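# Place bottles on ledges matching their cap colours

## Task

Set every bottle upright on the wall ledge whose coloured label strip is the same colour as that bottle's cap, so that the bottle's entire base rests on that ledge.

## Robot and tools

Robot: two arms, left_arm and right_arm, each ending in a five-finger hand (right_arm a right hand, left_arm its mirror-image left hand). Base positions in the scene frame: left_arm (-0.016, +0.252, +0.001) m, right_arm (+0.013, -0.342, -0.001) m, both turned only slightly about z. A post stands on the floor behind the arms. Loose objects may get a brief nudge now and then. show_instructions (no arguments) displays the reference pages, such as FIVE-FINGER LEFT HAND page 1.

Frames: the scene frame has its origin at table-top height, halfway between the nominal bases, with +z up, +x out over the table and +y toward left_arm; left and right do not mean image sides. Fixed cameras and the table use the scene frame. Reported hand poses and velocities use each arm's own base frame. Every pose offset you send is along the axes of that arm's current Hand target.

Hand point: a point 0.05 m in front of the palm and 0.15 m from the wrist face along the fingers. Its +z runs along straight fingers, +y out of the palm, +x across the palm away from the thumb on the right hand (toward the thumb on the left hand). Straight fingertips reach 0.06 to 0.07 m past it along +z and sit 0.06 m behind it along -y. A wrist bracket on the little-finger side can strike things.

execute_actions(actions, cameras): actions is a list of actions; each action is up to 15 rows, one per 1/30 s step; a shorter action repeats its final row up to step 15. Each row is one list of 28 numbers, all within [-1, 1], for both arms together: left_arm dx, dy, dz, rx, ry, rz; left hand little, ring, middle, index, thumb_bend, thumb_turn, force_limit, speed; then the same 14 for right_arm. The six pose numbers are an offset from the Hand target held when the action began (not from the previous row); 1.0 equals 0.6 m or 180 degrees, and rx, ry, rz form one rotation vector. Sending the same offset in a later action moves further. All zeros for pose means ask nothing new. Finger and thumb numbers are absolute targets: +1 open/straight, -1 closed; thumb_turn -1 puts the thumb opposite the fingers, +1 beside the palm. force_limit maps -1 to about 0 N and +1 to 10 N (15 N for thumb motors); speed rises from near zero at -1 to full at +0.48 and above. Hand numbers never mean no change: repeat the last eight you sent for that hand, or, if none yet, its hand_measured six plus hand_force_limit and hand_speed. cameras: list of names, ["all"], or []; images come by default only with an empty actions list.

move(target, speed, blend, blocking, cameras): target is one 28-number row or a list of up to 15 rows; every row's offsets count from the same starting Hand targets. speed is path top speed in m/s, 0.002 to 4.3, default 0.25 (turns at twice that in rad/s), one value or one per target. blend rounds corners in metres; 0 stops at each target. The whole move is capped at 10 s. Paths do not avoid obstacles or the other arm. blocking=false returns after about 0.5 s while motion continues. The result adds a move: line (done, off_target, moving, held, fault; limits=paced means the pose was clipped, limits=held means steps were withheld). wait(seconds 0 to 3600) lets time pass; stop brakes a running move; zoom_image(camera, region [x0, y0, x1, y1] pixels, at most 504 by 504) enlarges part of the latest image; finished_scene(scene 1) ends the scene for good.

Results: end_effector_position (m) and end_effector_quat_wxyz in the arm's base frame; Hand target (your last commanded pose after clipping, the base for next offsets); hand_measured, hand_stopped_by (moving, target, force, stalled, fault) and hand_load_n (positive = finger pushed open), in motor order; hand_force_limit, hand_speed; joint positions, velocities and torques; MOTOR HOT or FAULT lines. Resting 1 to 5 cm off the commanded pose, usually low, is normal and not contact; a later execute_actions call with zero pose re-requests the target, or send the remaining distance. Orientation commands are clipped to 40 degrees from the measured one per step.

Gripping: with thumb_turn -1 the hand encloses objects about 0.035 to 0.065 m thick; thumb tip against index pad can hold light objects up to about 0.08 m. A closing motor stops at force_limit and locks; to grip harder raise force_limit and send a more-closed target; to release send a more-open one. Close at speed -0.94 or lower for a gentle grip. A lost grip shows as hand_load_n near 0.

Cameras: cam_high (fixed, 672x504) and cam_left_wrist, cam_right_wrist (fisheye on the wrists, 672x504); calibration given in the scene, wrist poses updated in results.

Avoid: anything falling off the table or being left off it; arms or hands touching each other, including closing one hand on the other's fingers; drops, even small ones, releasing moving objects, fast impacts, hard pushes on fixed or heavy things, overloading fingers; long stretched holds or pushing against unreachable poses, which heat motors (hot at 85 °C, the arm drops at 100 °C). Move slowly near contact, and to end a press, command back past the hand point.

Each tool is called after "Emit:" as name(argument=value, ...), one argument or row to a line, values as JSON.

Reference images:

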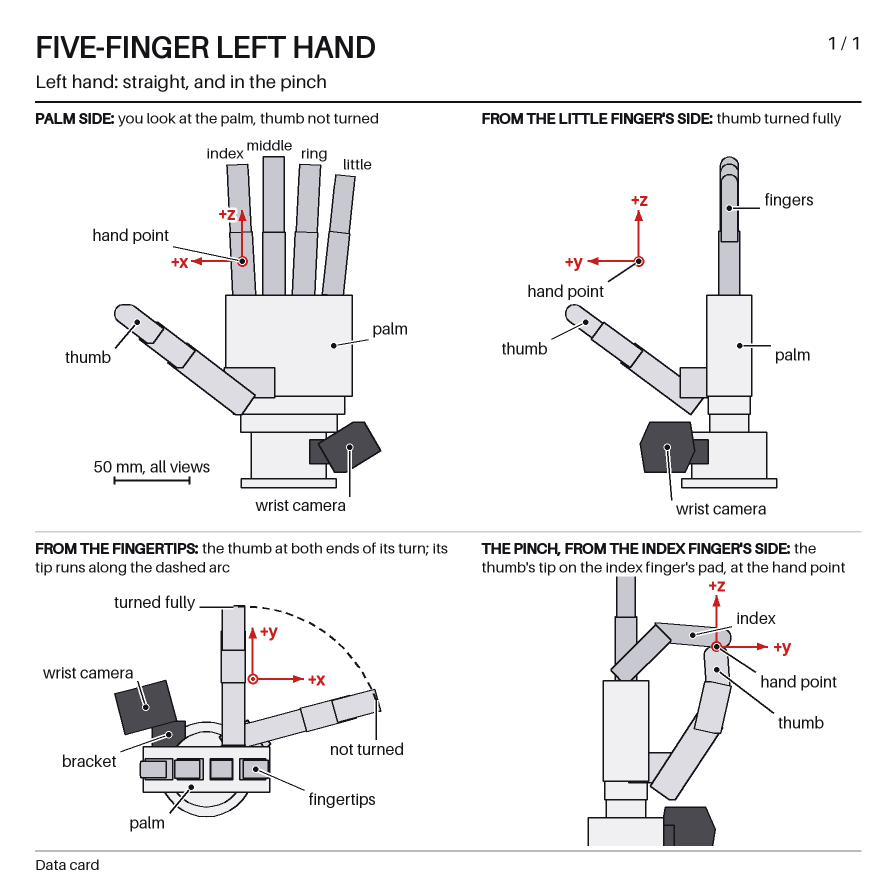

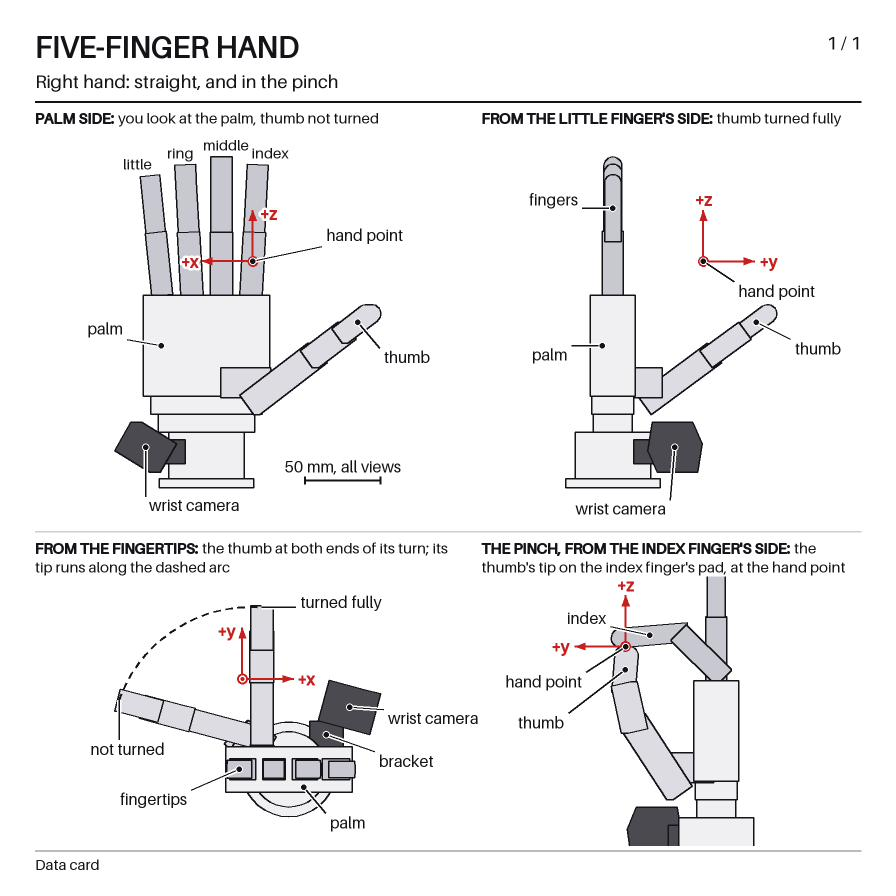

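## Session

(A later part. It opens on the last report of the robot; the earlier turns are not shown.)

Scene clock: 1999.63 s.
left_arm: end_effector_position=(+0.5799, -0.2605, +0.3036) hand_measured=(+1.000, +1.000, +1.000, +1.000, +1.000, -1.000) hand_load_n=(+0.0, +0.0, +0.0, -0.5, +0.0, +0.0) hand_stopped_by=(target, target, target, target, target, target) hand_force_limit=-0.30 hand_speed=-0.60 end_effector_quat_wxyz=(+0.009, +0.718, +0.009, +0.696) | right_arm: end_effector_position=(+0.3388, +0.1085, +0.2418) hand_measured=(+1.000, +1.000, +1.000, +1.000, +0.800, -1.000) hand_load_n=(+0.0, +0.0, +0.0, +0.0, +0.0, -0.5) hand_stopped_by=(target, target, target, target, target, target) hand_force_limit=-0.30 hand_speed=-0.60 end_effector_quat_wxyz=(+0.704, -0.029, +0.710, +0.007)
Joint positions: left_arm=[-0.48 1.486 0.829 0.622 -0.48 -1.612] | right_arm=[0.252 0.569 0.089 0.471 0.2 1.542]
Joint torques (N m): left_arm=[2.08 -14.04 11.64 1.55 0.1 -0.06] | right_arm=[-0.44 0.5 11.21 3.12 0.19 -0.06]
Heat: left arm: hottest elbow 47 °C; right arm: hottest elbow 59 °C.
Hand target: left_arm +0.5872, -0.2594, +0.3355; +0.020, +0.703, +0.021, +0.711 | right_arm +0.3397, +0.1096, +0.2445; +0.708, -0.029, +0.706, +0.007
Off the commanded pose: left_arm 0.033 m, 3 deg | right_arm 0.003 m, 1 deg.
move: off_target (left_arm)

Emit:
move(
  target=[
    [0.008,0,-0.2833,0,0,0,1,1,1,1,1,-1,-0.3,-0.6,0,0,0,0,0,0,1,1,1,1,0.8,-1,-0.3,-0.6],
  ],
  speed=0.15,
  cameras=["cam_high"],
)

Emit:
zoom_image(
  camera="cam_high",
  region=[270, 160, 400, 270],
)

Scene clock: 2007.10 s.
left_arm: end_effector_position=(+0.4204, -0.2586, +0.3301) hand_measured=(+1.000, +1.000, +1.000, +1.000, +1.000, -1.000) hand_load_n=(+0.0, +0.0, +0.0, +0.0, +0.0, +0.0) hand_stopped_by=(target, target, target, target, target, target) hand_force_limit=-0.30 hand_speed=-0.60 end_effector_quat_wxyz=(+0.014, +0.706, +0.017, +0.708) | right_arm: end_effector_position=(+0.3388, +0.1085, +0.2418) hand_measured=(+1.000, +1.000, +1.000, +1.000, +0.800, -1.000) hand_load_n=(+0.0, +0.0, +0.0, +0.0, +0.0, +0.0) hand_stopped_by=(target, target, target, target, target, target) hand_force_limit=-0.30 hand_speed=-0.60 end_effector_quat_wxyz=(+0.704, -0.029, +0.710, +0.007)
Joint positions: left_arm=[-0.724 1.078 0.527 0.554 -0.728 -1.612] | right_arm=[0.252 0.569 0.089 0.471 0.2 1.542]
Joint torques (N m): left_arm=[0.09 -7.59 8.87 1.43 -0.16 -0.01] | right_arm=[-0.44 0.5 11.19 3.12 0.19 -0.06]
Heat: left arm: hottest elbow 47 °C; right arm: hottest elbow 59 °C.
Hand target: left_arm +0.4172, -0.2593, +0.3385; +0.020, +0.703, +0.021, +0.711 | right_arm +0.3397, +0.1096, +0.2445; +0.708, -0.029, +0.706, +0.007
Off the commanded pose: left_arm 0.009 m, 1 deg | right_arm 0.003 m, 1 deg.
move: done

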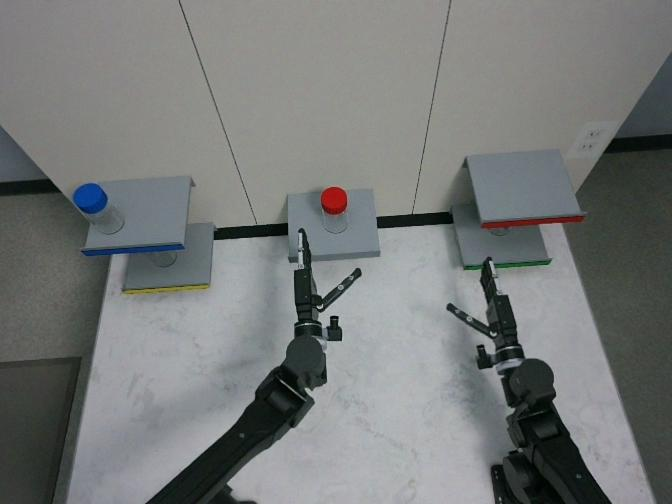

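Scaled by 3.877 from the camera's image (finer frame: 960x720).

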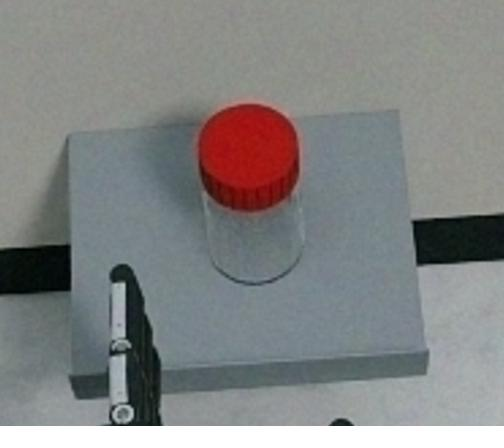

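Emit:
move(
  target=[
    [-0.075,-0.4057,-0.1337,0,0,0,1,1,1,1,1,-1,-0.3,-0.6,0,0,0,0,0,0,1,1,1,1,0.8,-1,-0.3,-0.6],
    [-0.075,-0.4057,-0.1337,0,0,0,1,1,1,1,1,-1,-0.3,-0.6,-0.179,0.3985,0.096,0,0,0,1,1,1,1,0.8,-1,-0.3,-0.6],
  ],
  speed=0.18,
  blend=0.03,
  cameras=["cam_high","cam_right_wrist"],
)

Scene clock: 2041.83 s.
left_arm: end_effector_position=(+0.3363, -0.0223, +0.2743) hand_measured=(+1.000, +1.000, +1.000, +1.000, +1.000, -1.000) hand_load_n=(+0.0, +0.0, +0.0, +0.0, +0.0, +0.0) hand_stopped_by=(target, target, target, target, target, target) hand_force_limit=-0.30 hand_speed=-0.60 end_effector_quat_wxyz=(+0.019, +0.703, +0.016, +0.710) | right_arm: end_effector_position=(+0.3776, +0.3474, +0.3231) hand_measured=(+1.000, +1.000, +1.000, +1.000, +0.800, -1.000) hand_load_n=(+0.0, +0.0, +0.0, +0.0, +0.0, +0.0) hand_stopped_by=(target, target, target, target, target, target) hand_force_limit=-0.30 hand_speed=-0.60 end_effector_quat_wxyz=(+0.699, -0.042, +0.714, +0.000)
Joint positions: left_arm=[0.257 0.448 0.134 0.324 0.261 -1.623] | right_arm=[0.974 1.161 0.605 0.52 0.915 1.542]
Joint torques (N m): left_arm=[2.32 -0.21 10.37 1.59 0.08 -0.02] | right_arm=[-0.79 -7.06 14.56 2.17 0.24 -0.08]
Heat: left arm: hottest elbow 48 °C; right arm: hottest elbow 59 °C.
Hand target: left_arm +0.3372, -0.0190, +0.2786; +0.020, +0.703, +0.021, +0.711 | right_arm +0.3848, +0.3544, +0.3447; +0.708, -0.029, +0.706, +0.007
Off the commanded pose: left_arm 0.005 m, 1 deg | right_arm 0.024 m, 2 deg.
move: off_target (right_arm)
cam_right_wrist: T_world_to_cam=[[-0.07184, 0.96086, -0.26754, -0.2165], [-0.4985, 0.19774, 0.84403, -0.1517], [0.86391, 0.19401, 0.46479, -0.42639]] pos_world=[0.27718, 0.32075, 0.2683]

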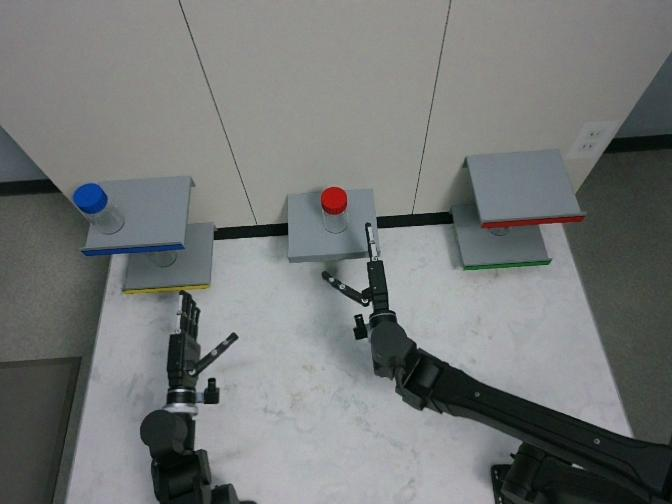

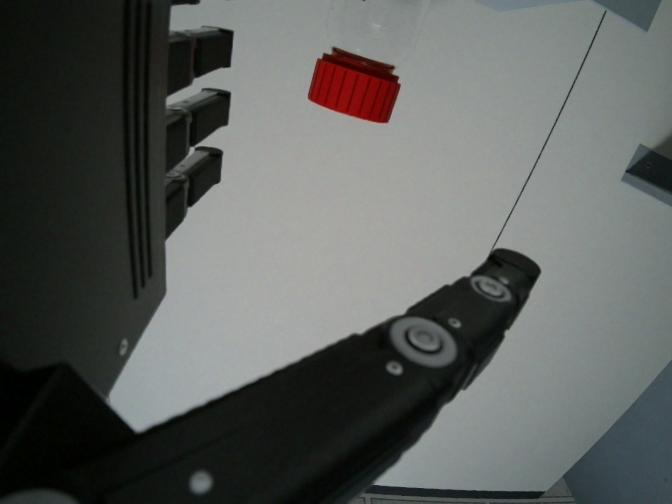

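Emit:
move(
  target=[
    [0,0,0,0,0,0,1,1,1,1,1,-1,-0.3,-0.6,-0.0583,0.025,0,0,0,0,1,1,1,1,0.8,-1,-0.3,-0.6],
    [0,0,0,0,0,0,1,1,1,1,1,-1,-0.3,-0.6,-0.0617,0.025,0.05,0,0,0,1,1,1,1,0.8,-1,-0.3,-0.6],
  ],
  speed=0.1,
  cameras=["cam_right_wrist"],
)

Scene clock: 2063.40 s.
left_arm: end_effector_position=(+0.3363, -0.0223, +0.2743) hand_measured=(+1.000, +1.000, +1.000, +1.000, +1.000, -1.000) hand_load_n=(+0.0, +0.0, +0.0, +0.0, +0.0, +0.0) hand_stopped_by=(target, target, target, target, target, target) hand_force_limit=-0.30 hand_speed=-0.60 end_effector_quat_wxyz=(+0.019, +0.703, +0.016, +0.710) | right_arm: end_effector_position=(+0.4078, +0.3629, +0.3600) hand_measured=(+1.000, +1.000, +1.000, +1.000, +0.800, -1.000) hand_load_n=(+0.0, +0.5, +0.0, +0.0, +0.0, -0.5) hand_stopped_by=(target, target, target, target, target, target) hand_force_limit=-0.30 hand_speed=-0.60 end_effector_quat_wxyz=(+0.701, -0.035, +0.713, -0.003)
Joint positions: left_arm=[0.257 0.448 0.134 0.324 0.261 -1.623] | right_arm=[0.936 1.198 0.738 0.431 0.891 1.541]
Joint torques (N m): left_arm=[2.32 -0.15 10.36 1.59 0.08 -0.04] | right_arm=[-1.38 -8.29 15.32 1.81 -0.13 -0.08]
Heat: left arm: hottest elbow 49 °C; right arm: hottest elbow 62 °C.
Hand target: left_arm +0.3372, -0.0190, +0.2786; +0.020, +0.703, +0.021, +0.711 | right_arm +0.4139, +0.3720, +0.3813; +0.708, -0.029, +0.706, +0.007
Off the commanded pose: left_arm 0.005 m, 1 deg | right_arm 0.024 m, 2 deg.
move: off_target (right_arm)
cam_right_wrist: T_world_to_cam=[[-0.05746, 0.96315, -0.26274, -0.22781], [-0.49903, 0.20023, 0.84313, -0.17128], [0.86467, 0.17957, 0.46914, -0.46923]] pos_world=[0.30717, 0.33797, 0.30469]

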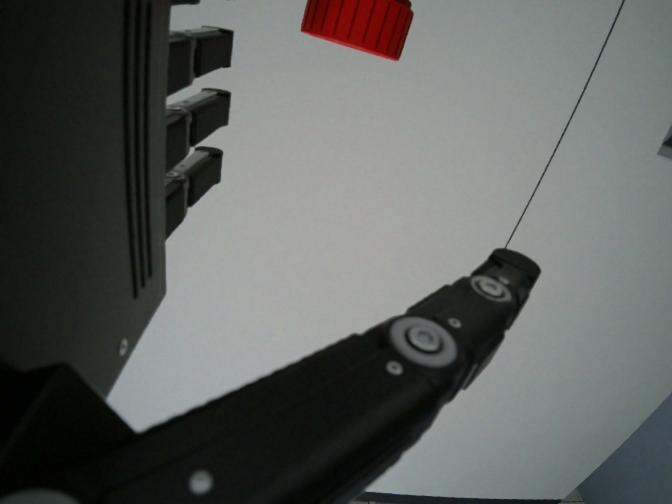

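Emit:
move(
  target=[
    [0,0,0,0,0,0,1,1,1,1,1,-1,-0.3,-0.6,0,0.006,0.133,0,0,0,1,1,1,1,0.8,-1,-0.3,-0.6],
  ],
  speed=0.1,
  cameras=["cam_right_wrist"],
)

Scene clock: 2070.37 s.
left_arm: end_effector_position=(+0.3363, -0.0223, +0.2743) hand_measured=(+1.000, +1.000, +1.000, +1.000, +1.000, -1.000) hand_load_n=(+0.0, +0.0, +0.0, +0.0, +0.0, +0.0) hand_stopped_by=(target, target, target, target, target, target) hand_force_limit=-0.30 hand_speed=-0.60 end_effector_quat_wxyz=(+0.019, +0.703, +0.016, +0.710) | right_arm: end_effector_position=(+0.4854, +0.3715, +0.3591) hand_measured=(+1.000, +1.000, +1.000, +1.000, +0.800, -1.000) hand_load_n=(+0.0, +0.0, +0.0, +0.0, +0.0, -0.5) hand_stopped_by=(target, target, target, target, target, target) hand_force_limit=-0.30 hand_speed=-0.60 end_effector_quat_wxyz=(+0.696, -0.038, +0.717, -0.004)
Joint positions: left_arm=[0.257 0.448 0.134 0.324 0.261 -1.623] | right_arm=[0.798 1.352 0.879 0.431 0.749 1.541]
Joint torques (N m): left_arm=[2.14 0.15 10.39 1.61 0.08 -0.01] | right_arm=[-1.38 -10.75 15.21 2.59 -0.13 -0.07]
Heat: left arm: hottest elbow 50 °C; right arm: hottest elbow 61 °C.
Hand target: left_arm +0.3372, -0.0190, +0.2786; +0.020, +0.703, +0.021, +0.711 | right_arm +0.4934, +0.3797, +0.3813; +0.708, -0.029, +0.706, +0.007
Off the commanded pose: left_arm 0.005 m, 1 deg | right_arm 0.025 m, 2 deg.
move: off_target (right_arm)
cam_right_wrist: T_world_to_cam=[[-0.06353, 0.96135, -0.26791, -0.22634], [-0.48973, 0.20387, 0.84771, -0.14098], [0.86956, 0.18505, 0.45785, -0.53783]] pos_world=[0.38426, 0.34586, 0.30512]

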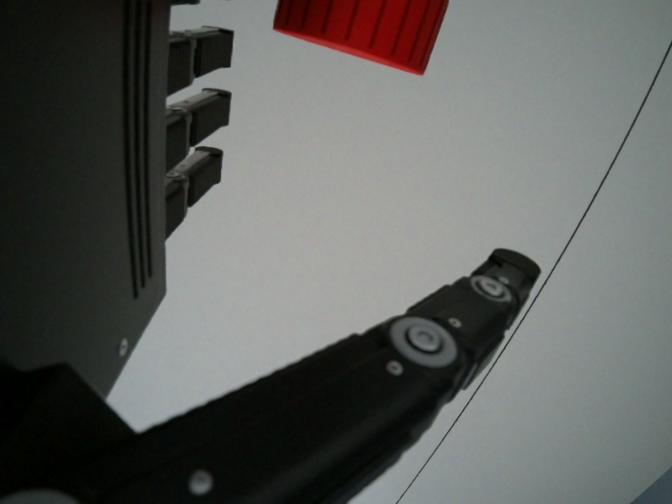

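Emit:
move(
  target=[
    [0,0,0,0,0,0,1,1,1,1,1,-1,-0.3,-0.6,0.015,-0.006,0.1217,0,-0.004,0,1,1,1,1,0.8,-1,-0.3,-0.6],
  ],
  speed=0.08,
  cameras=["cam_right_wrist","cam_high"],
)

Emit:
zoom_image(
  camera="cam_high",
  region=[270, 160, 400, 270],
)

Scene clock: 2082.10 s.
left_arm: end_effector_position=(+0.3363, -0.0223, +0.2743) hand_measured=(+1.000, +1.000, +1.000, +1.000, +1.000, -1.000) hand_load_n=(+0.0, +0.0, +0.0, +0.0, +0.0, +0.0) hand_stopped_by=(target, target, target, target, target, target) hand_force_limit=-0.30 hand_speed=-0.60 end_effector_quat_wxyz=(+0.019, +0.703, +0.016, +0.710) | right_arm: end_effector_position=(+0.5494, +0.3778, +0.3490) hand_measured=(+1.000, +1.000, +1.000, +1.000, +0.800, -1.000) hand_load_n=(+0.0, -0.5, +0.0, +0.0, +0.0, +0.0) hand_stopped_by=(target, target, target, target, target, target) hand_force_limit=-0.30 hand_speed=-0.60 end_effector_quat_wxyz=(+0.697, -0.042, +0.715, +0.002)
Joint positions: left_arm=[0.257 0.448 0.134 0.324 0.261 -1.623] | right_arm=[0.704 1.496 0.994 0.468 0.642 1.536]
Joint torques (N m): left_arm=[2.2 -0.09 10.35 1.61 0.1 -0.02] | right_arm=[-1.9 -12.4 15.88 2.88 -0.13 -0.11]
Heat: left arm: hottest elbow 50 °C; right arm: hottest elbow 62 °C.
Hand target: left_arm +0.3372, -0.0190, +0.2786; +0.020, +0.703, +0.021, +0.711 | right_arm +0.5666, +0.3795, +0.3726; +0.712, -0.028, +0.701, +0.007
Off the commanded pose: left_arm 0.005 m, 1 deg | right_arm 0.029 m, 3 deg.
move: off_target (right_arm)
cam_right_wrist: T_world_to_cam=[[-0.07608, 0.96135, -0.26462, -0.22537], [-0.49505, 0.19395, 0.84694, -0.09543], [0.86552, 0.19544, 0.46116, -0.5929]] pos_world=[0.44878, 0.35104, 0.29461]
Images, in order (width x height): cam_high 672x504, cam_right_wrist 672x504.

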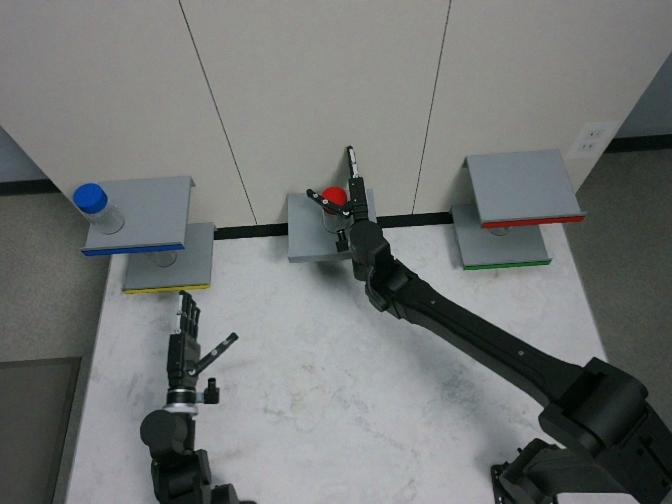

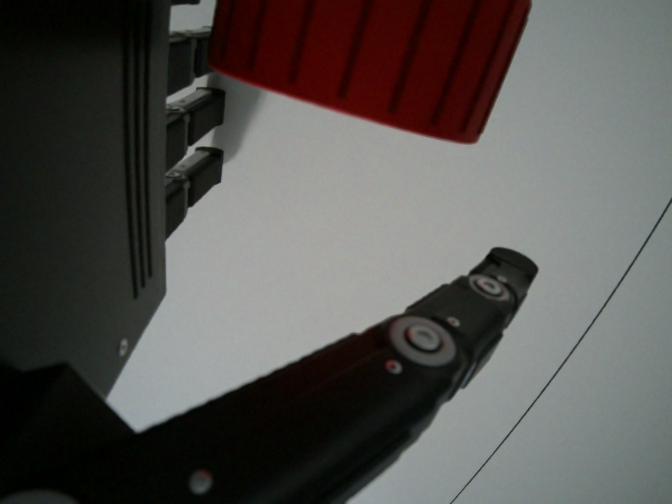

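Scaled by 3.877 from the camera's image (finer frame: 960x720).

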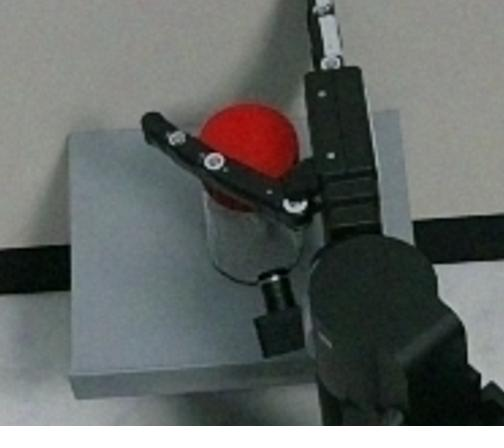

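Emit:
move(
  target=[
    [0,0,0,0,0,0,1,1,1,1,1,-1,-0.3,-0.6,0.0,-0.001,0.012,0,0,0.013,1,1,1,1,0.8,-1,-0.3,-0.6],
    [0,0,0,0,0,0,1,1,1,1,1,-1,-0.3,-0.6,0.055,-0.001,0.015,0,-0.004,0.013,1,1,1,1,0.8,-1,-0.3,-0.6],
  ],
  speed=0.06,
  cameras=["cam_right_wrist","cam_high"],
)

Emit:
zoom_image(
  camera="cam_high",
  region=[270, 160, 400, 270],
)

Scene clock: 2099.20 s.
left_arm: end_effector_position=(+0.3363, -0.0223, +0.2743) hand_measured=(+1.000, +1.000, +1.000, +1.000, +1.000, -1.000) hand_load_n=(+0.0, +0.0, +0.0, +0.0, +0.0, +0.0) hand_stopped_by=(target, target, target, target, target, target) hand_force_limit=-0.30 hand_speed=-0.60 end_effector_quat_wxyz=(+0.019, +0.703, +0.016, +0.710) | right_arm: end_effector_position=(+0.5499, +0.3775, +0.3496) hand_measured=(+1.000, +1.000, +1.000, +1.000, +0.800, -1.000) hand_load_n=(+0.0, +0.0, +0.5, +0.0, +0.0, +0.0) hand_stopped_by=(target, target, target, target, target, target) hand_force_limit=-0.30 hand_speed=-0.60 end_effector_quat_wxyz=(+0.717, -0.016, +0.697, +0.022)
Joint positions: left_arm=[0.257 0.448 0.134 0.324 0.261 -1.623] | right_arm=[0.707 1.531 0.976 0.592 0.653 1.556]
Joint torques (N m): left_arm=[2.67 0.21 10.37 1.58 0.07 -0.03] | right_arm=[-3.25 -9.47 14.09 2.66 -1.05 0.02]
Heat: left arm: hottest elbow 50 °C; right arm: hottest elbow 62 °C.
Hand target: left_arm +0.3372, -0.0190, +0.2786; +0.020, +0.703, +0.021, +0.711 | right_arm +0.5761, +0.3784, +0.3397; +0.716, -0.014, +0.697, +0.022
Off the commanded pose: left_arm 0.005 m, 1 deg | right_arm 0.028 m, 0 deg.
move: off_target (right_arm)
cam_right_wrist: T_world_to_cam=[[-0.05628, 0.97726, -0.20442, -0.26286], [-0.53786, 0.14282, 0.83085, -0.04727], [0.84115, 0.15671, 0.51759, -0.58522]] pos_world=[0.45204, 0.35535, 0.28844]
Images, in order (width x height): cam_high 672x504, cam_right_wrist 672x504.

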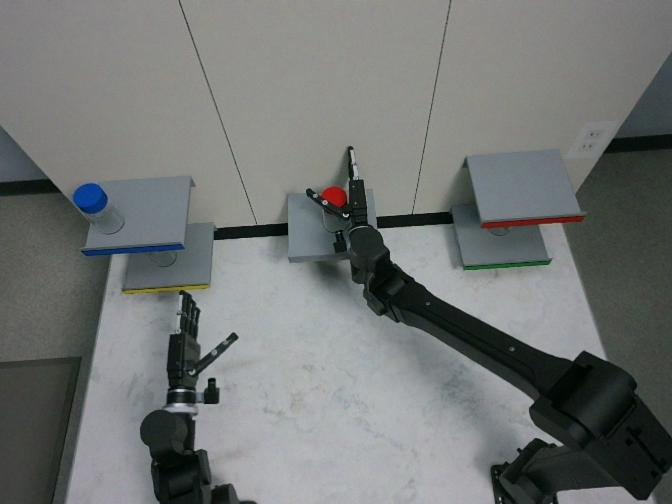

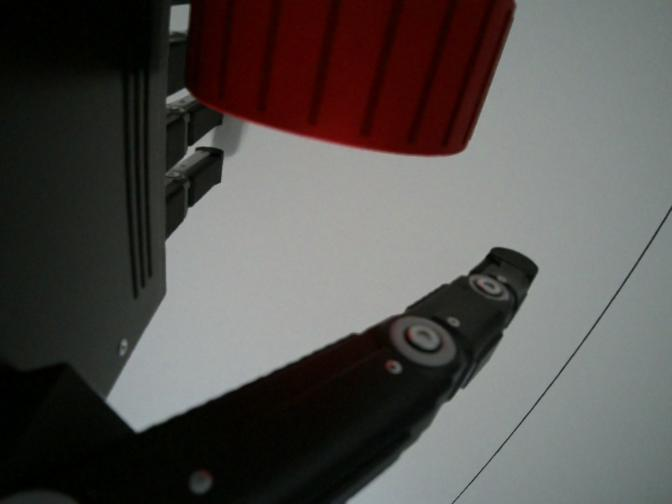

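Scaled by 3.877 from the camera's image (finer frame: 960x720).

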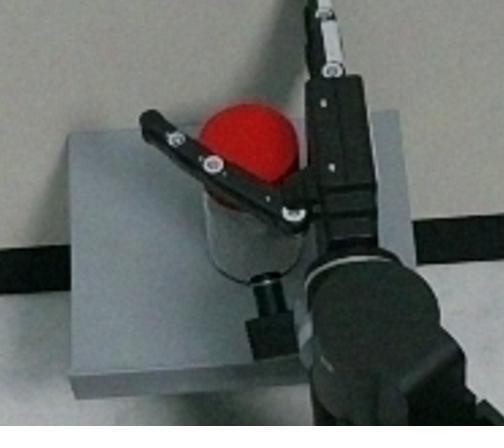

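Emit:
move(
  target=[
    [0,0,0,0,0,0,1,1,1,1,1,-1,-0.3,-0.6,0.0,-0.011,0.003,0,0.006,0,1,1,1,1,0.8,-1,-0.3,-0.6],
    [0,0,0,0,0,0,1,1,1,1,1,-1,-0.3,-0.6,0.03,-0.011,0.006,0,0.008,0,1,1,1,1,0.8,-1,-0.3,-0.6],
  ],
  speed=0.06,
  cameras=["cam_right_wrist"],
)

Scene clock: 2113.33 s.
left_arm: end_effector_position=(+0.3363, -0.0223, +0.2743) hand_measured=(+1.000, +1.000, +1.000, +1.000, +1.000, -1.000) hand_load_n=(+0.0, +0.0, +0.0, +0.0, +0.0, -0.5) hand_stopped_by=(target, target, target, target, target, target) hand_force_limit=-0.30 hand_speed=-0.60 end_effector_quat_wxyz=(+0.019, +0.703, +0.016, +0.710) | right_arm: end_effector_position=(+0.5493, +0.3769, +0.3499) hand_measured=(+1.000, +1.000, +1.000, +1.000, +0.800, -1.000) hand_load_n=(+0.0, +0.0, +0.0, +0.0, +0.0, -0.5) hand_stopped_by=(target, target, target, target, target, target) hand_force_limit=-0.30 hand_speed=-0.60 end_effector_quat_wxyz=(+0.718, -0.012, +0.695, +0.029)
Joint positions: left_arm=[0.257 0.448 0.134 0.324 0.261 -1.623] | right_arm=[0.706 1.533 0.971 0.604 0.647 1.568]
Joint torques (N m): left_arm=[2.08 -0.21 10.36 1.52 0.09 -0.02] | right_arm=[-4.25 -8.76 12.62 2.13 -1.36 0.1]
Heat: left arm: hottest elbow 50 °C; right arm: hottest elbow 65 °C.
Hand target: left_arm +0.3372, -0.0190, +0.2786; +0.020, +0.703, +0.021, +0.711 | right_arm +0.5805, +0.3722, +0.3218; +0.707, -0.014, +0.706, +0.022
Off the commanded pose: left_arm 0.005 m, 1 deg | right_arm 0.042 m, 2 deg.
move: off_target (right_arm)
cam_right_wrist: T_world_to_cam=[[-0.06033, 0.98013, -0.18894, -0.26643], [-0.54194, 0.12679, 0.83079, -0.03943], [0.83825, 0.15252, 0.52353, -0.58372]] pos_world=[0.45186, 0.35516, 0.28802]

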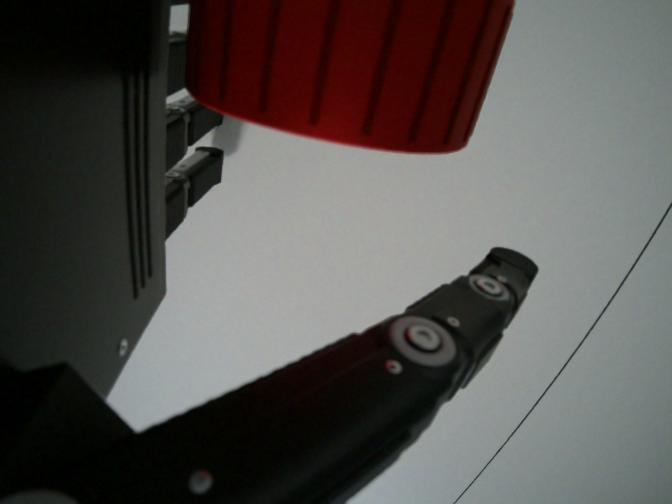

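Emit:
move(
  target=[
    [0,0,0,0,0,0,1,1,1,1,1,-1,-0.3,-0.6,-0.07,0.007,0,0,-0.004,0,1,1,1,1,0.8,-1,-0.3,-0.6],
    [0,0,0,0,0,0,1,1,1,1,1,-1,-0.3,-0.6,-0.0835,0.017,-0.0567,0,-0.004,0,1,1,1,1,0.8,-1,-0.3,-0.6],
  ],
  speed=0.05,
  cameras=["cam_right_wrist","cam_high"],
)

Emit:
zoom_image(
  camera="cam_high",
  region=[270, 140, 400, 250],
)

Scene clock: 2202.10 s.
left_arm: end_effector_position=(+0.3363, -0.0223, +0.2743) hand_measured=(+1.000, +1.000, +1.000, +1.000, +1.000, -1.000) hand_load_n=(+0.0, +0.0, +0.0, +0.0, +0.0, -0.5) hand_stopped_by=(target, target, target, target, target, target) hand_force_limit=-0.30 hand_speed=-0.60 end_effector_quat_wxyz=(+0.019, +0.703, +0.016, +0.710) | right_arm: end_effector_position=(+0.5488, +0.3757, +0.3487) hand_measured=(+1.000, +1.000, +1.000, +1.000, +0.800, -1.000) hand_load_n=(+0.0, +0.0, +0.0, +0.0, +0.0, -0.5) hand_stopped_by=(target, target, target, target, target, target) hand_force_limit=-0.30 hand_speed=-0.60 end_effector_quat_wxyz=(+0.703, -0.021, +0.711, +0.013)
Joint positions: left_arm=[0.257 0.448 0.134 0.324 0.261 -1.623] | right_arm=[0.709 1.507 0.983 0.509 0.66 1.568]
Joint torques (N m): left_arm=[2.37 -0.26 10.43 1.54 0.1 -0.04] | right_arm=[-0.44 -16.21 12.94 1.76 0.22 -0.03]
Heat: left arm: hottest elbow 51 °C; right arm: hottest elbow 63 °C.
Hand target: left_arm +0.3372, -0.0190, +0.2786; +0.020, +0.703, +0.021, +0.711 | right_arm +0.5460, +0.3801, +0.3719; +0.712, -0.014, +0.702, +0.022
Off the commanded pose: left_arm 0.005 m, 1 deg | right_arm 0.024 m, 2 deg.
move: off_target (right_arm)
cam_right_wrist: T_world_to_cam=[[-0.05878, 0.97321, -0.22226, -0.25215], [-0.50409, 0.16324, 0.84809, -0.07897], [0.86165, 0.16189, 0.48099, -0.584]] pos_world=[0.44858, 0.35282, 0.29183]
Images, in order (width x height): cam_high 672x504, cam_right_wrist 672x504.

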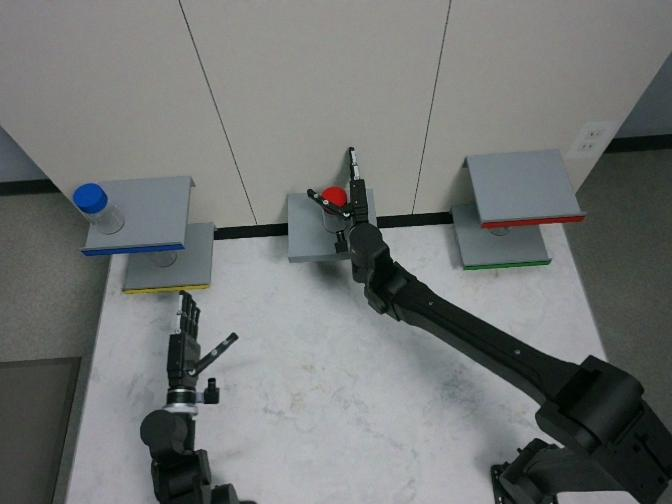

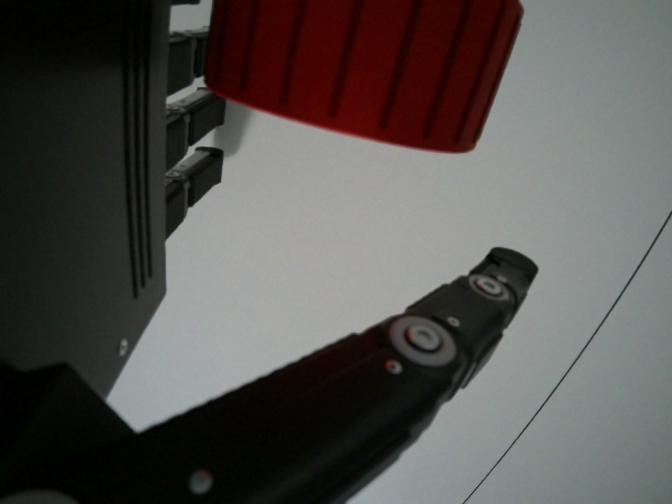

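Scaled by 3.877 from the camera's image (finer frame: 960x720).

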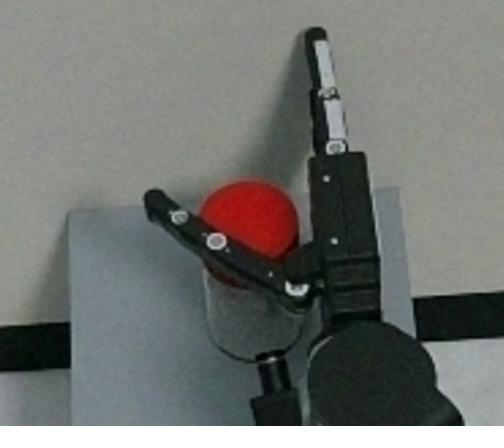

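Emit:
move(
  target=[
    [0,0,0,0,0,0,1,1,1,1,1,-1,-0.3,-0.6,0,-0.002,-0.025,0,0,0,1,1,1,1,0.8,-1,-0.3,-0.6],
  ],
  speed=0.05,
  cameras=["cam_right_wrist"],
)

Scene clock: 2208.13 s.
left_arm: end_effector_position=(+0.3363, -0.0223, +0.2743) hand_measured=(+1.000, +1.000, +1.000, +1.000, +1.000, -1.000) hand_load_n=(+0.0, +0.0, +0.0, +0.5, +0.0, -0.5) hand_stopped_by=(target, target, target, target, target, target) hand_force_limit=-0.30 hand_speed=-0.60 end_effector_quat_wxyz=(+0.019, +0.703, +0.016, +0.710) | right_arm: end_effector_position=(+0.5332, +0.3801, +0.3637) hand_measured=(+1.000, +1.000, +1.000, +1.000, +0.800, -1.000) hand_load_n=(+0.0, +0.0, +0.0, +0.0, +0.0, -0.5) hand_stopped_by=(target, target, target, target, target, target) hand_force_limit=-0.30 hand_speed=-0.60 end_effector_quat_wxyz=(+0.709, -0.019, +0.704, +0.021)
Joint positions: left_arm=[0.257 0.448 0.134 0.324 0.261 -1.623] | right_arm=[0.735 1.473 0.973 0.509 0.679 1.568]
Joint torques (N m): left_arm=[2.2 -0.21 10.36 1.62 0.08 -0.04] | right_arm=[-0.56 -15.38 10.91 1.88 0.2 -0.04]
Heat: left arm: hottest elbow 51 °C; right arm: hottest elbow 62 °C.
Hand target: left_arm +0.3372, -0.0190, +0.2786; +0.020, +0.703, +0.021, +0.711 | right_arm +0.5310, +0.3781, +0.3717; +0.712, -0.014, +0.702, +0.022
Off the commanded pose: left_arm 0.005 m, 1 deg | right_arm 0.008 m, 1 deg.
move: done
cam_right_wrist: T_world_to_cam=[[-0.06247, 0.97601, -0.20855, -0.25817], [-0.51991, 0.14654, 0.84156, -0.08312], [0.85193, 0.161, 0.49828, -0.57934]] pos_world=[0.43422, 0.35744, 0.30478]

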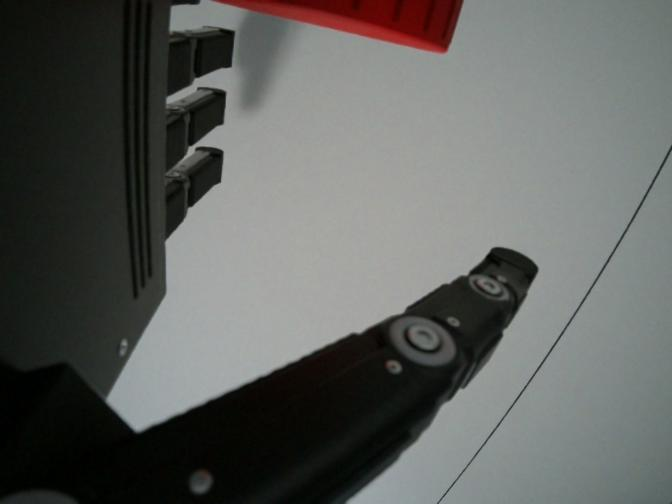

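Emit:
move(
  target=[
    [0,0,0,0,0,0,1,1,1,1,1,-1,-0.3,-0.6,0.0,-0.004,0.005,0,0,0,1,1,1,1,0.8,-1,-0.3,-0.6],
    [0,0,0,0,0,0,1,1,1,1,1,-1,-0.3,-0.6,0.06,-0.004,0.006,0,0,0,1,1,1,1,0.8,-1,-0.3,-0.6],
  ],
  speed=0.06,
  cameras=["cam_right_wrist"],
)

Scene clock: 2231.13 s.
left_arm: end_effector_position=(+0.3363, -0.0223, +0.2743) hand_measured=(+1.000, +1.000, +1.000, +1.000, +1.000, -1.000) hand_load_n=(+0.0, +0.0, +0.0, +0.0, +0.0, +0.0) hand_stopped_by=(target, target, target, target, target, target) hand_force_limit=-0.30 hand_speed=-0.60 end_effector_quat_wxyz=(+0.019, +0.703, +0.016, +0.710) | right_arm: end_effector_position=(+0.5306, +0.3778, +0.3361) hand_measured=(+1.000, +1.000, +1.000, +1.000, +0.800, -1.000) hand_load_n=(+0.0, +0.0, +0.0, +0.0, +0.0, +0.0) hand_stopped_by=(target, target, target, target, target, target) hand_force_limit=-0.30 hand_speed=-0.60 end_effector_quat_wxyz=(+0.708, -0.019, +0.705, +0.020)
Joint positions: left_arm=[0.257 0.448 0.134 0.324 0.261 -1.623] | right_arm=[0.735 1.504 0.925 0.584 0.679 1.568]
Joint torques (N m): left_arm=[2.2 -0.15 10.47 1.58 0.12 -0.02] | right_arm=[-1.32 -12.98 10.7 2.95 -0.13 -0.03]
Heat: left arm: hottest elbow 51 °C; right arm: hottest elbow 58 °C.
Hand target: left_arm +0.3372, -0.0190, +0.2786; +0.020, +0.703, +0.021, +0.711 | right_arm +0.5353, +0.3763, +0.3357; +0.712, -0.014, +0.702, +0.022
Off the commanded pose: left_arm 0.005 m, 1 deg | right_arm 0.005 m, 1 deg.
move: done
cam_right_wrist: T_world_to_cam=[[-0.06294, 0.97559, -0.21038, -0.26073], [-0.51794, 0.14825, 0.84247, -0.0629], [0.8531, 0.16199, 0.49597, -0.56324]] pos_world=[0.43151, 0.35493, 0.27749]

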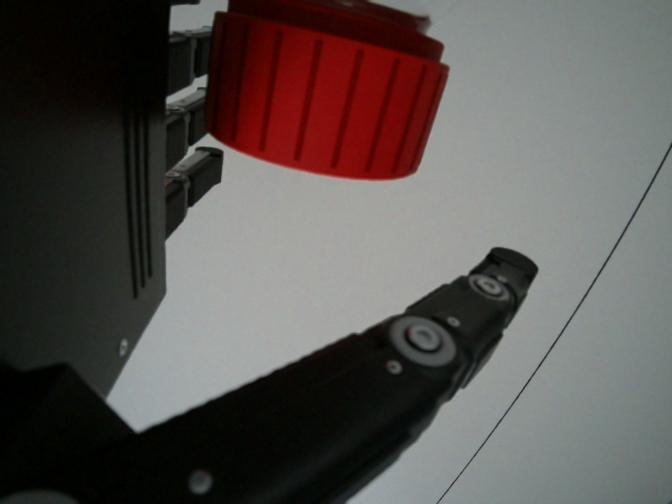

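Emit:
move(
  target=[
    [0,0,0,0,0,0,1,1,1,1,1,-1,-0.3,-0.6,0.03,0,0.011,0,0.002,0,1,1,1,1,0.8,-1,-0.3,-0.6],
    [0,0,0,0,0,0,1,1,1,1,1,-1,-0.3,-0.6,0.062,0,0.012,0,0.002,0,1,1,1,1,0.8,-1,-0.3,-0.6],
  ],
  speed=0.06,
  cameras=["cam_right_wrist","cam_high"],
)

Emit:
zoom_image(
  camera="cam_high",
  region=[270, 140, 400, 250],
)

Scene clock: 2246.60 s.
left_arm: end_effector_position=(+0.3363, -0.0223, +0.2743) hand_measured=(+1.000, +1.000, +1.000, +1.000, +1.000, -1.000) hand_load_n=(+0.5, +0.0, +0.0, +0.0, +0.0, +0.0) hand_stopped_by=(target, target, target, target, target, target) hand_force_limit=-0.30 hand_speed=-0.60 end_effector_quat_wxyz=(+0.019, +0.703, +0.016, +0.710) | right_arm: end_effector_position=(+0.5369, +0.3805, +0.2991) hand_measured=(+1.000, +1.000, +1.000, +1.000, +0.800, -1.000) hand_load_n=(+0.0, +0.0, +0.0, +0.0, +0.0, -0.5) hand_stopped_by=(target, target, target, target, target, target) hand_force_limit=-0.30 hand_speed=-0.60 end_effector_quat_wxyz=(+0.706, -0.021, +0.707, +0.019)
Joint positions: left_arm=[0.257 0.448 0.134 0.324 0.261 -1.623] | right_arm=[0.73 1.579 0.901 0.676 0.674 1.568]
Joint torques (N m): left_arm=[1.96 0.21 10.39 1.51 0.08 -0.06] | right_arm=[-1.61 -13.57 10.11 2.95 -0.16 0.02]
Heat: left arm: hottest elbow 51 °C; right arm: hottest elbow 59 °C.
Hand target: left_arm +0.3372, -0.0190, +0.2786; +0.020, +0.703, +0.021, +0.711 | right_arm +0.5430, +0.3771, +0.2986; +0.710, -0.014, +0.704, +0.022
Off the commanded pose: left_arm 0.005 m, 1 deg | right_arm 0.007 m, 1 deg.
move: done
cam_right_wrist: T_world_to_cam=[[-0.06419, 0.9745, -0.21503, -0.26829], [-0.51317, 0.15257, 0.84462, -0.03369], [0.85588, 0.16456, 0.49029, -0.55138]] pos_world=[0.4374, 0.35733, 0.2411]
Images, in order (width x height): cam_high 672x504, cam_right_wrist 672x504.

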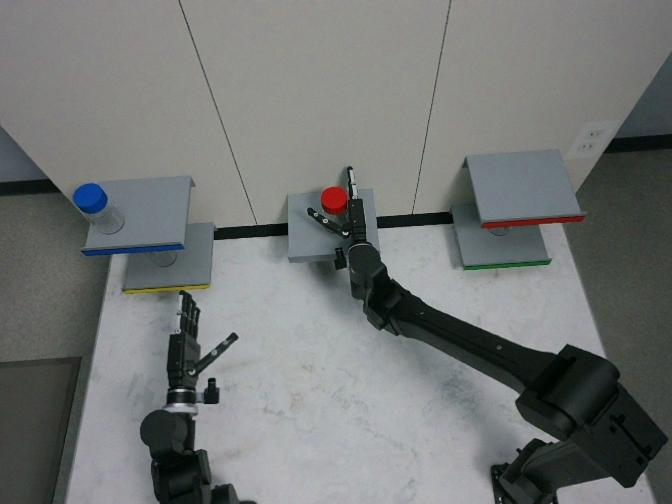

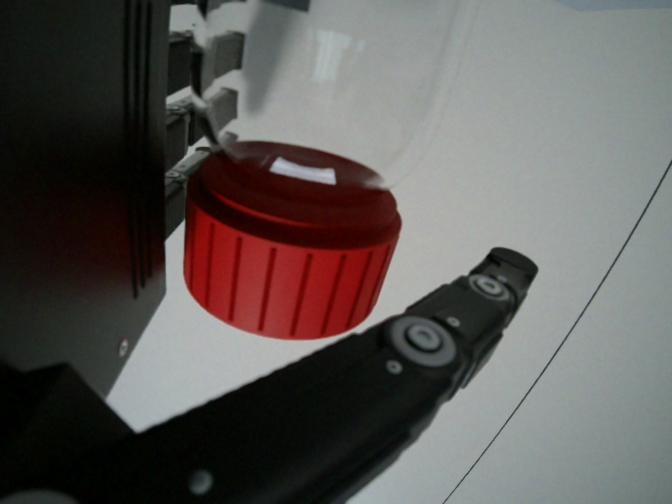

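Scaled by 3.877 from the camera's image (finer frame: 960x720).

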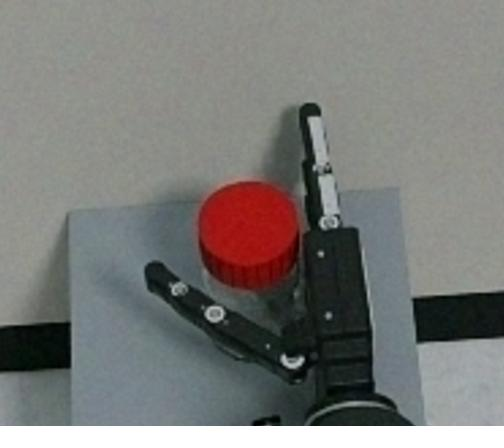

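Emit:
move(
  target=[0,0,0,0,0,0,1,1,1,1,1,-1,-0.3,-0.6,0,0,0,0,0,0,0.26,0.26,0.24,0.22,0.57,-1,-0.5,-0.7],
  speed=0.05,
  cameras=["cam_right_wrist","cam_high"],
)

Emit:
zoom_image(
  camera="cam_high",
  region=[270, 140, 400, 250],
)

Scene clock: 2259.77 s.
left_arm: end_effector_position=(+0.3363, -0.0223, +0.2743) hand_measured=(+1.000, +1.000, +1.000, +1.000, +1.000, -1.000) hand_load_n=(+0.0, +0.0, +0.0, +0.0, +0.0, +0.0) hand_stopped_by=(target, target, target, target, target, target) hand_force_limit=-0.30 hand_speed=-0.60 end_effector_quat_wxyz=(+0.019, +0.703, +0.016, +0.710) | right_arm: end_effector_position=(+0.5373, +0.3800, +0.2991) hand_measured=(+0.260, +0.260, +0.240, +0.220, +0.570, -1.000) hand_load_n=(+0.0, +0.0, +0.0, +0.0, +0.0, +0.0) hand_stopped_by=(target, target, target, target, target, target) hand_force_limit=-0.50 hand_speed=-0.70 end_effector_quat_wxyz=(+0.706, -0.021, +0.707, +0.019)
Joint positions: left_arm=[0.257 0.448 0.134 0.324 0.261 -1.623] | right_arm=[0.729 1.579 0.901 0.676 0.673 1.568]
Joint torques (N m): left_arm=[2.14 -0.21 10.41 1.58 0.08 -0.05] | right_arm=[-1.49 -13.63 10.13 2.96 -0.13 0.04]
Heat: left arm: hottest elbow 51 °C; right arm: hottest elbow 58 °C.
Hand target: left_arm +0.3372, -0.0190, +0.2786; +0.020, +0.703, +0.021, +0.711 | right_arm +0.5430, +0.3771, +0.2986; +0.710, -0.014, +0.704, +0.022
Off the commanded pose: left_arm 0.005 m, 1 deg | right_arm 0.006 m, 1 deg.
move: done
cam_right_wrist: T_world_to_cam=[[-0.06419, 0.9745, -0.21503, -0.26778], [-0.51317, 0.15257, 0.84462, -0.03341], [0.85588, 0.16456, 0.49029, -0.55164]] pos_world=[0.4378, 0.35683, 0.2411]
Images, in order (width x height): cam_high 672x504, cam_right_wrist 672x504.

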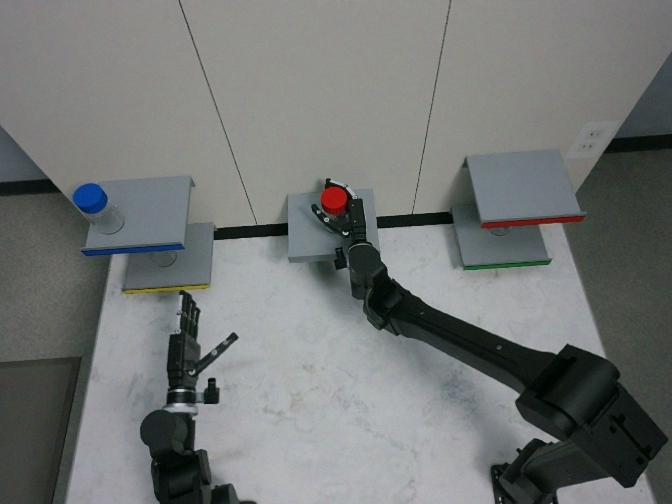

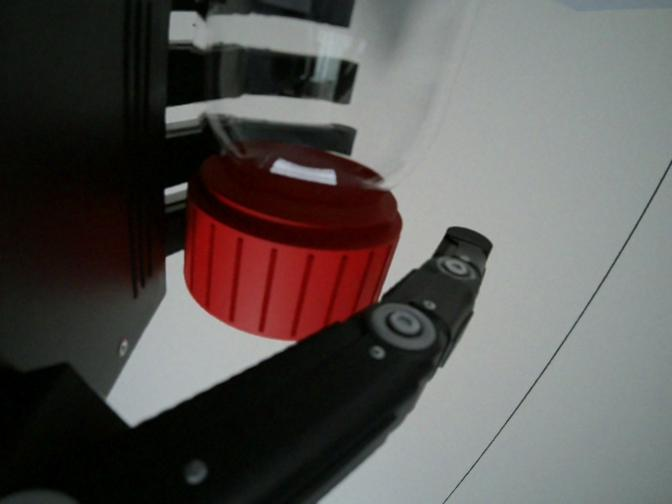

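Scaled by 3.877 from the camera's image (finer frame: 960x720).

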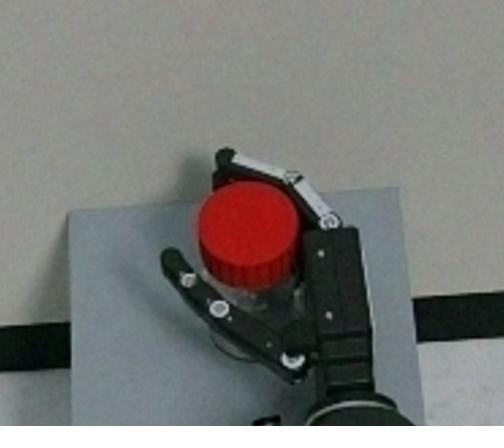

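Emit:
move(
  target=[0,0,0,0,0,0,1,1,1,1,1,-1,-0.3,-0.6,0,0,0,0,0,0,-0.4,-0.4,-0.4,-0.4,-0.1,-1,-0.3,-0.94],
  speed=0.05,
  cameras=["cam_right_wrist","cam_high"],
)

Emit:
zoom_image(
  camera="cam_high",
  region=[270, 140, 400, 250],
)

Scene clock: 2267.03 s.
left_arm: end_effector_position=(+0.3363, -0.0223, +0.2743) hand_measured=(+1.000, +1.000, +1.000, +1.000, +1.000, -1.000) hand_load_n=(+0.0, +0.0, +0.0, +0.0, +0.0, +0.0) hand_stopped_by=(target, target, target, target, target, target) hand_force_limit=-0.30 hand_speed=-0.60 end_effector_quat_wxyz=(+0.019, +0.703, +0.016, +0.710) | right_arm: end_effector_position=(+0.5409, +0.3747, +0.2991) hand_measured=(-0.020, +0.008, -0.006, +0.008, +0.476, -1.000) hand_load_n=(+3.5, +2.5, +3.0, +2.5, +10.0, +4.5) hand_stopped_by=(force, force, force, force, force, target) hand_force_limit=-0.30 hand_speed=-0.94 end_effector_quat_wxyz=(+0.706, -0.017, +0.707, +0.015)
Joint positions: left_arm=[0.257 0.448 0.134 0.324 0.261 -1.623] | right_arm=[0.72 1.579 0.901 0.676 0.674 1.568]
Joint torques (N m): left_arm=[2.26 0.03 10.43 1.5 0.08 -0.02] | right_arm=[-1.32 -13.63 10.14 2.95 -0.13 0.04]
Heat: left arm: hottest elbow 51 °C; right arm: hottest elbow 57 °C.
Hand target: left_arm +0.3372, -0.0190, +0.2786; +0.020, +0.703, +0.021, +0.711 | right_arm +0.5430, +0.3771, +0.2986; +0.710, -0.014, +0.704, +0.022
Off the commanded pose: left_arm 0.005 m, 1 deg | right_arm 0.003 m, 1 deg.
move: done
cam_right_wrist: T_world_to_cam=[[-0.05367, 0.97513, -0.21504, -0.26835], [-0.5115, 0.1581, 0.84462, -0.03373], [0.85761, 0.15532, 0.49029, -0.55135]] pos_world=[0.44119, 0.35264, 0.2411]
Images, in order (width x height): cam_high 672x504, cam_right_wrist 672x504.

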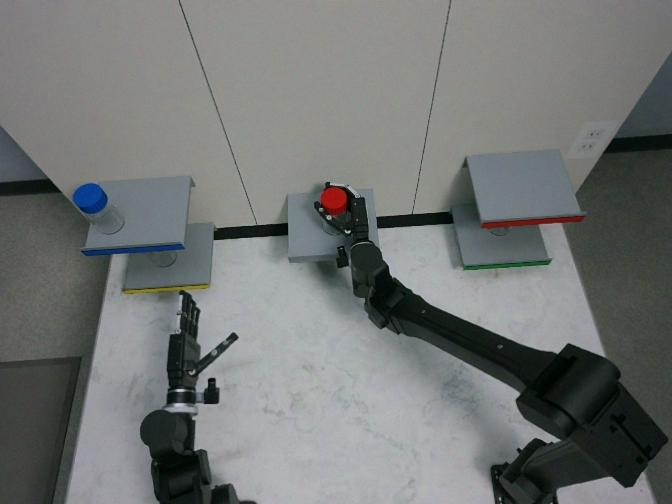

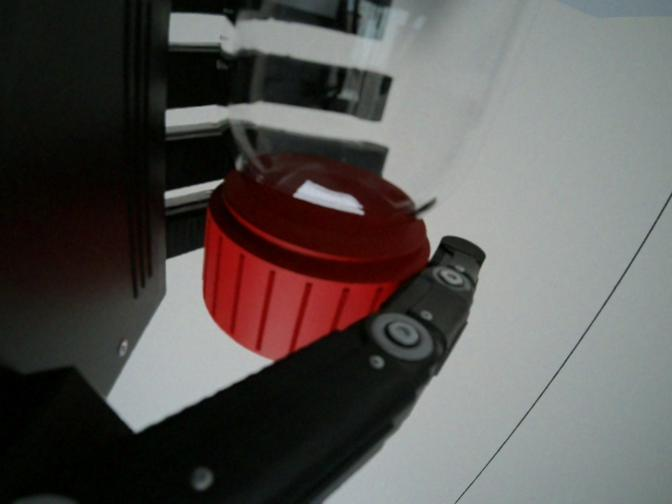

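Scaled by 3.877 from the camera's image (finer frame: 960x720).

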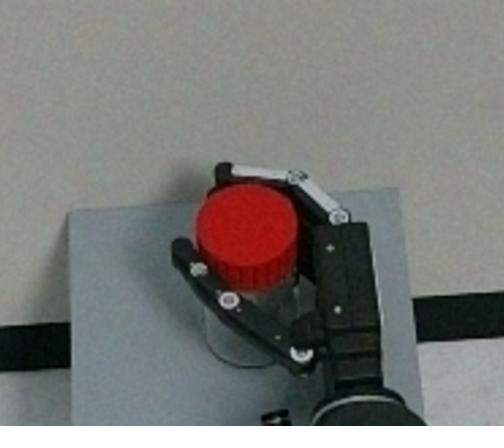

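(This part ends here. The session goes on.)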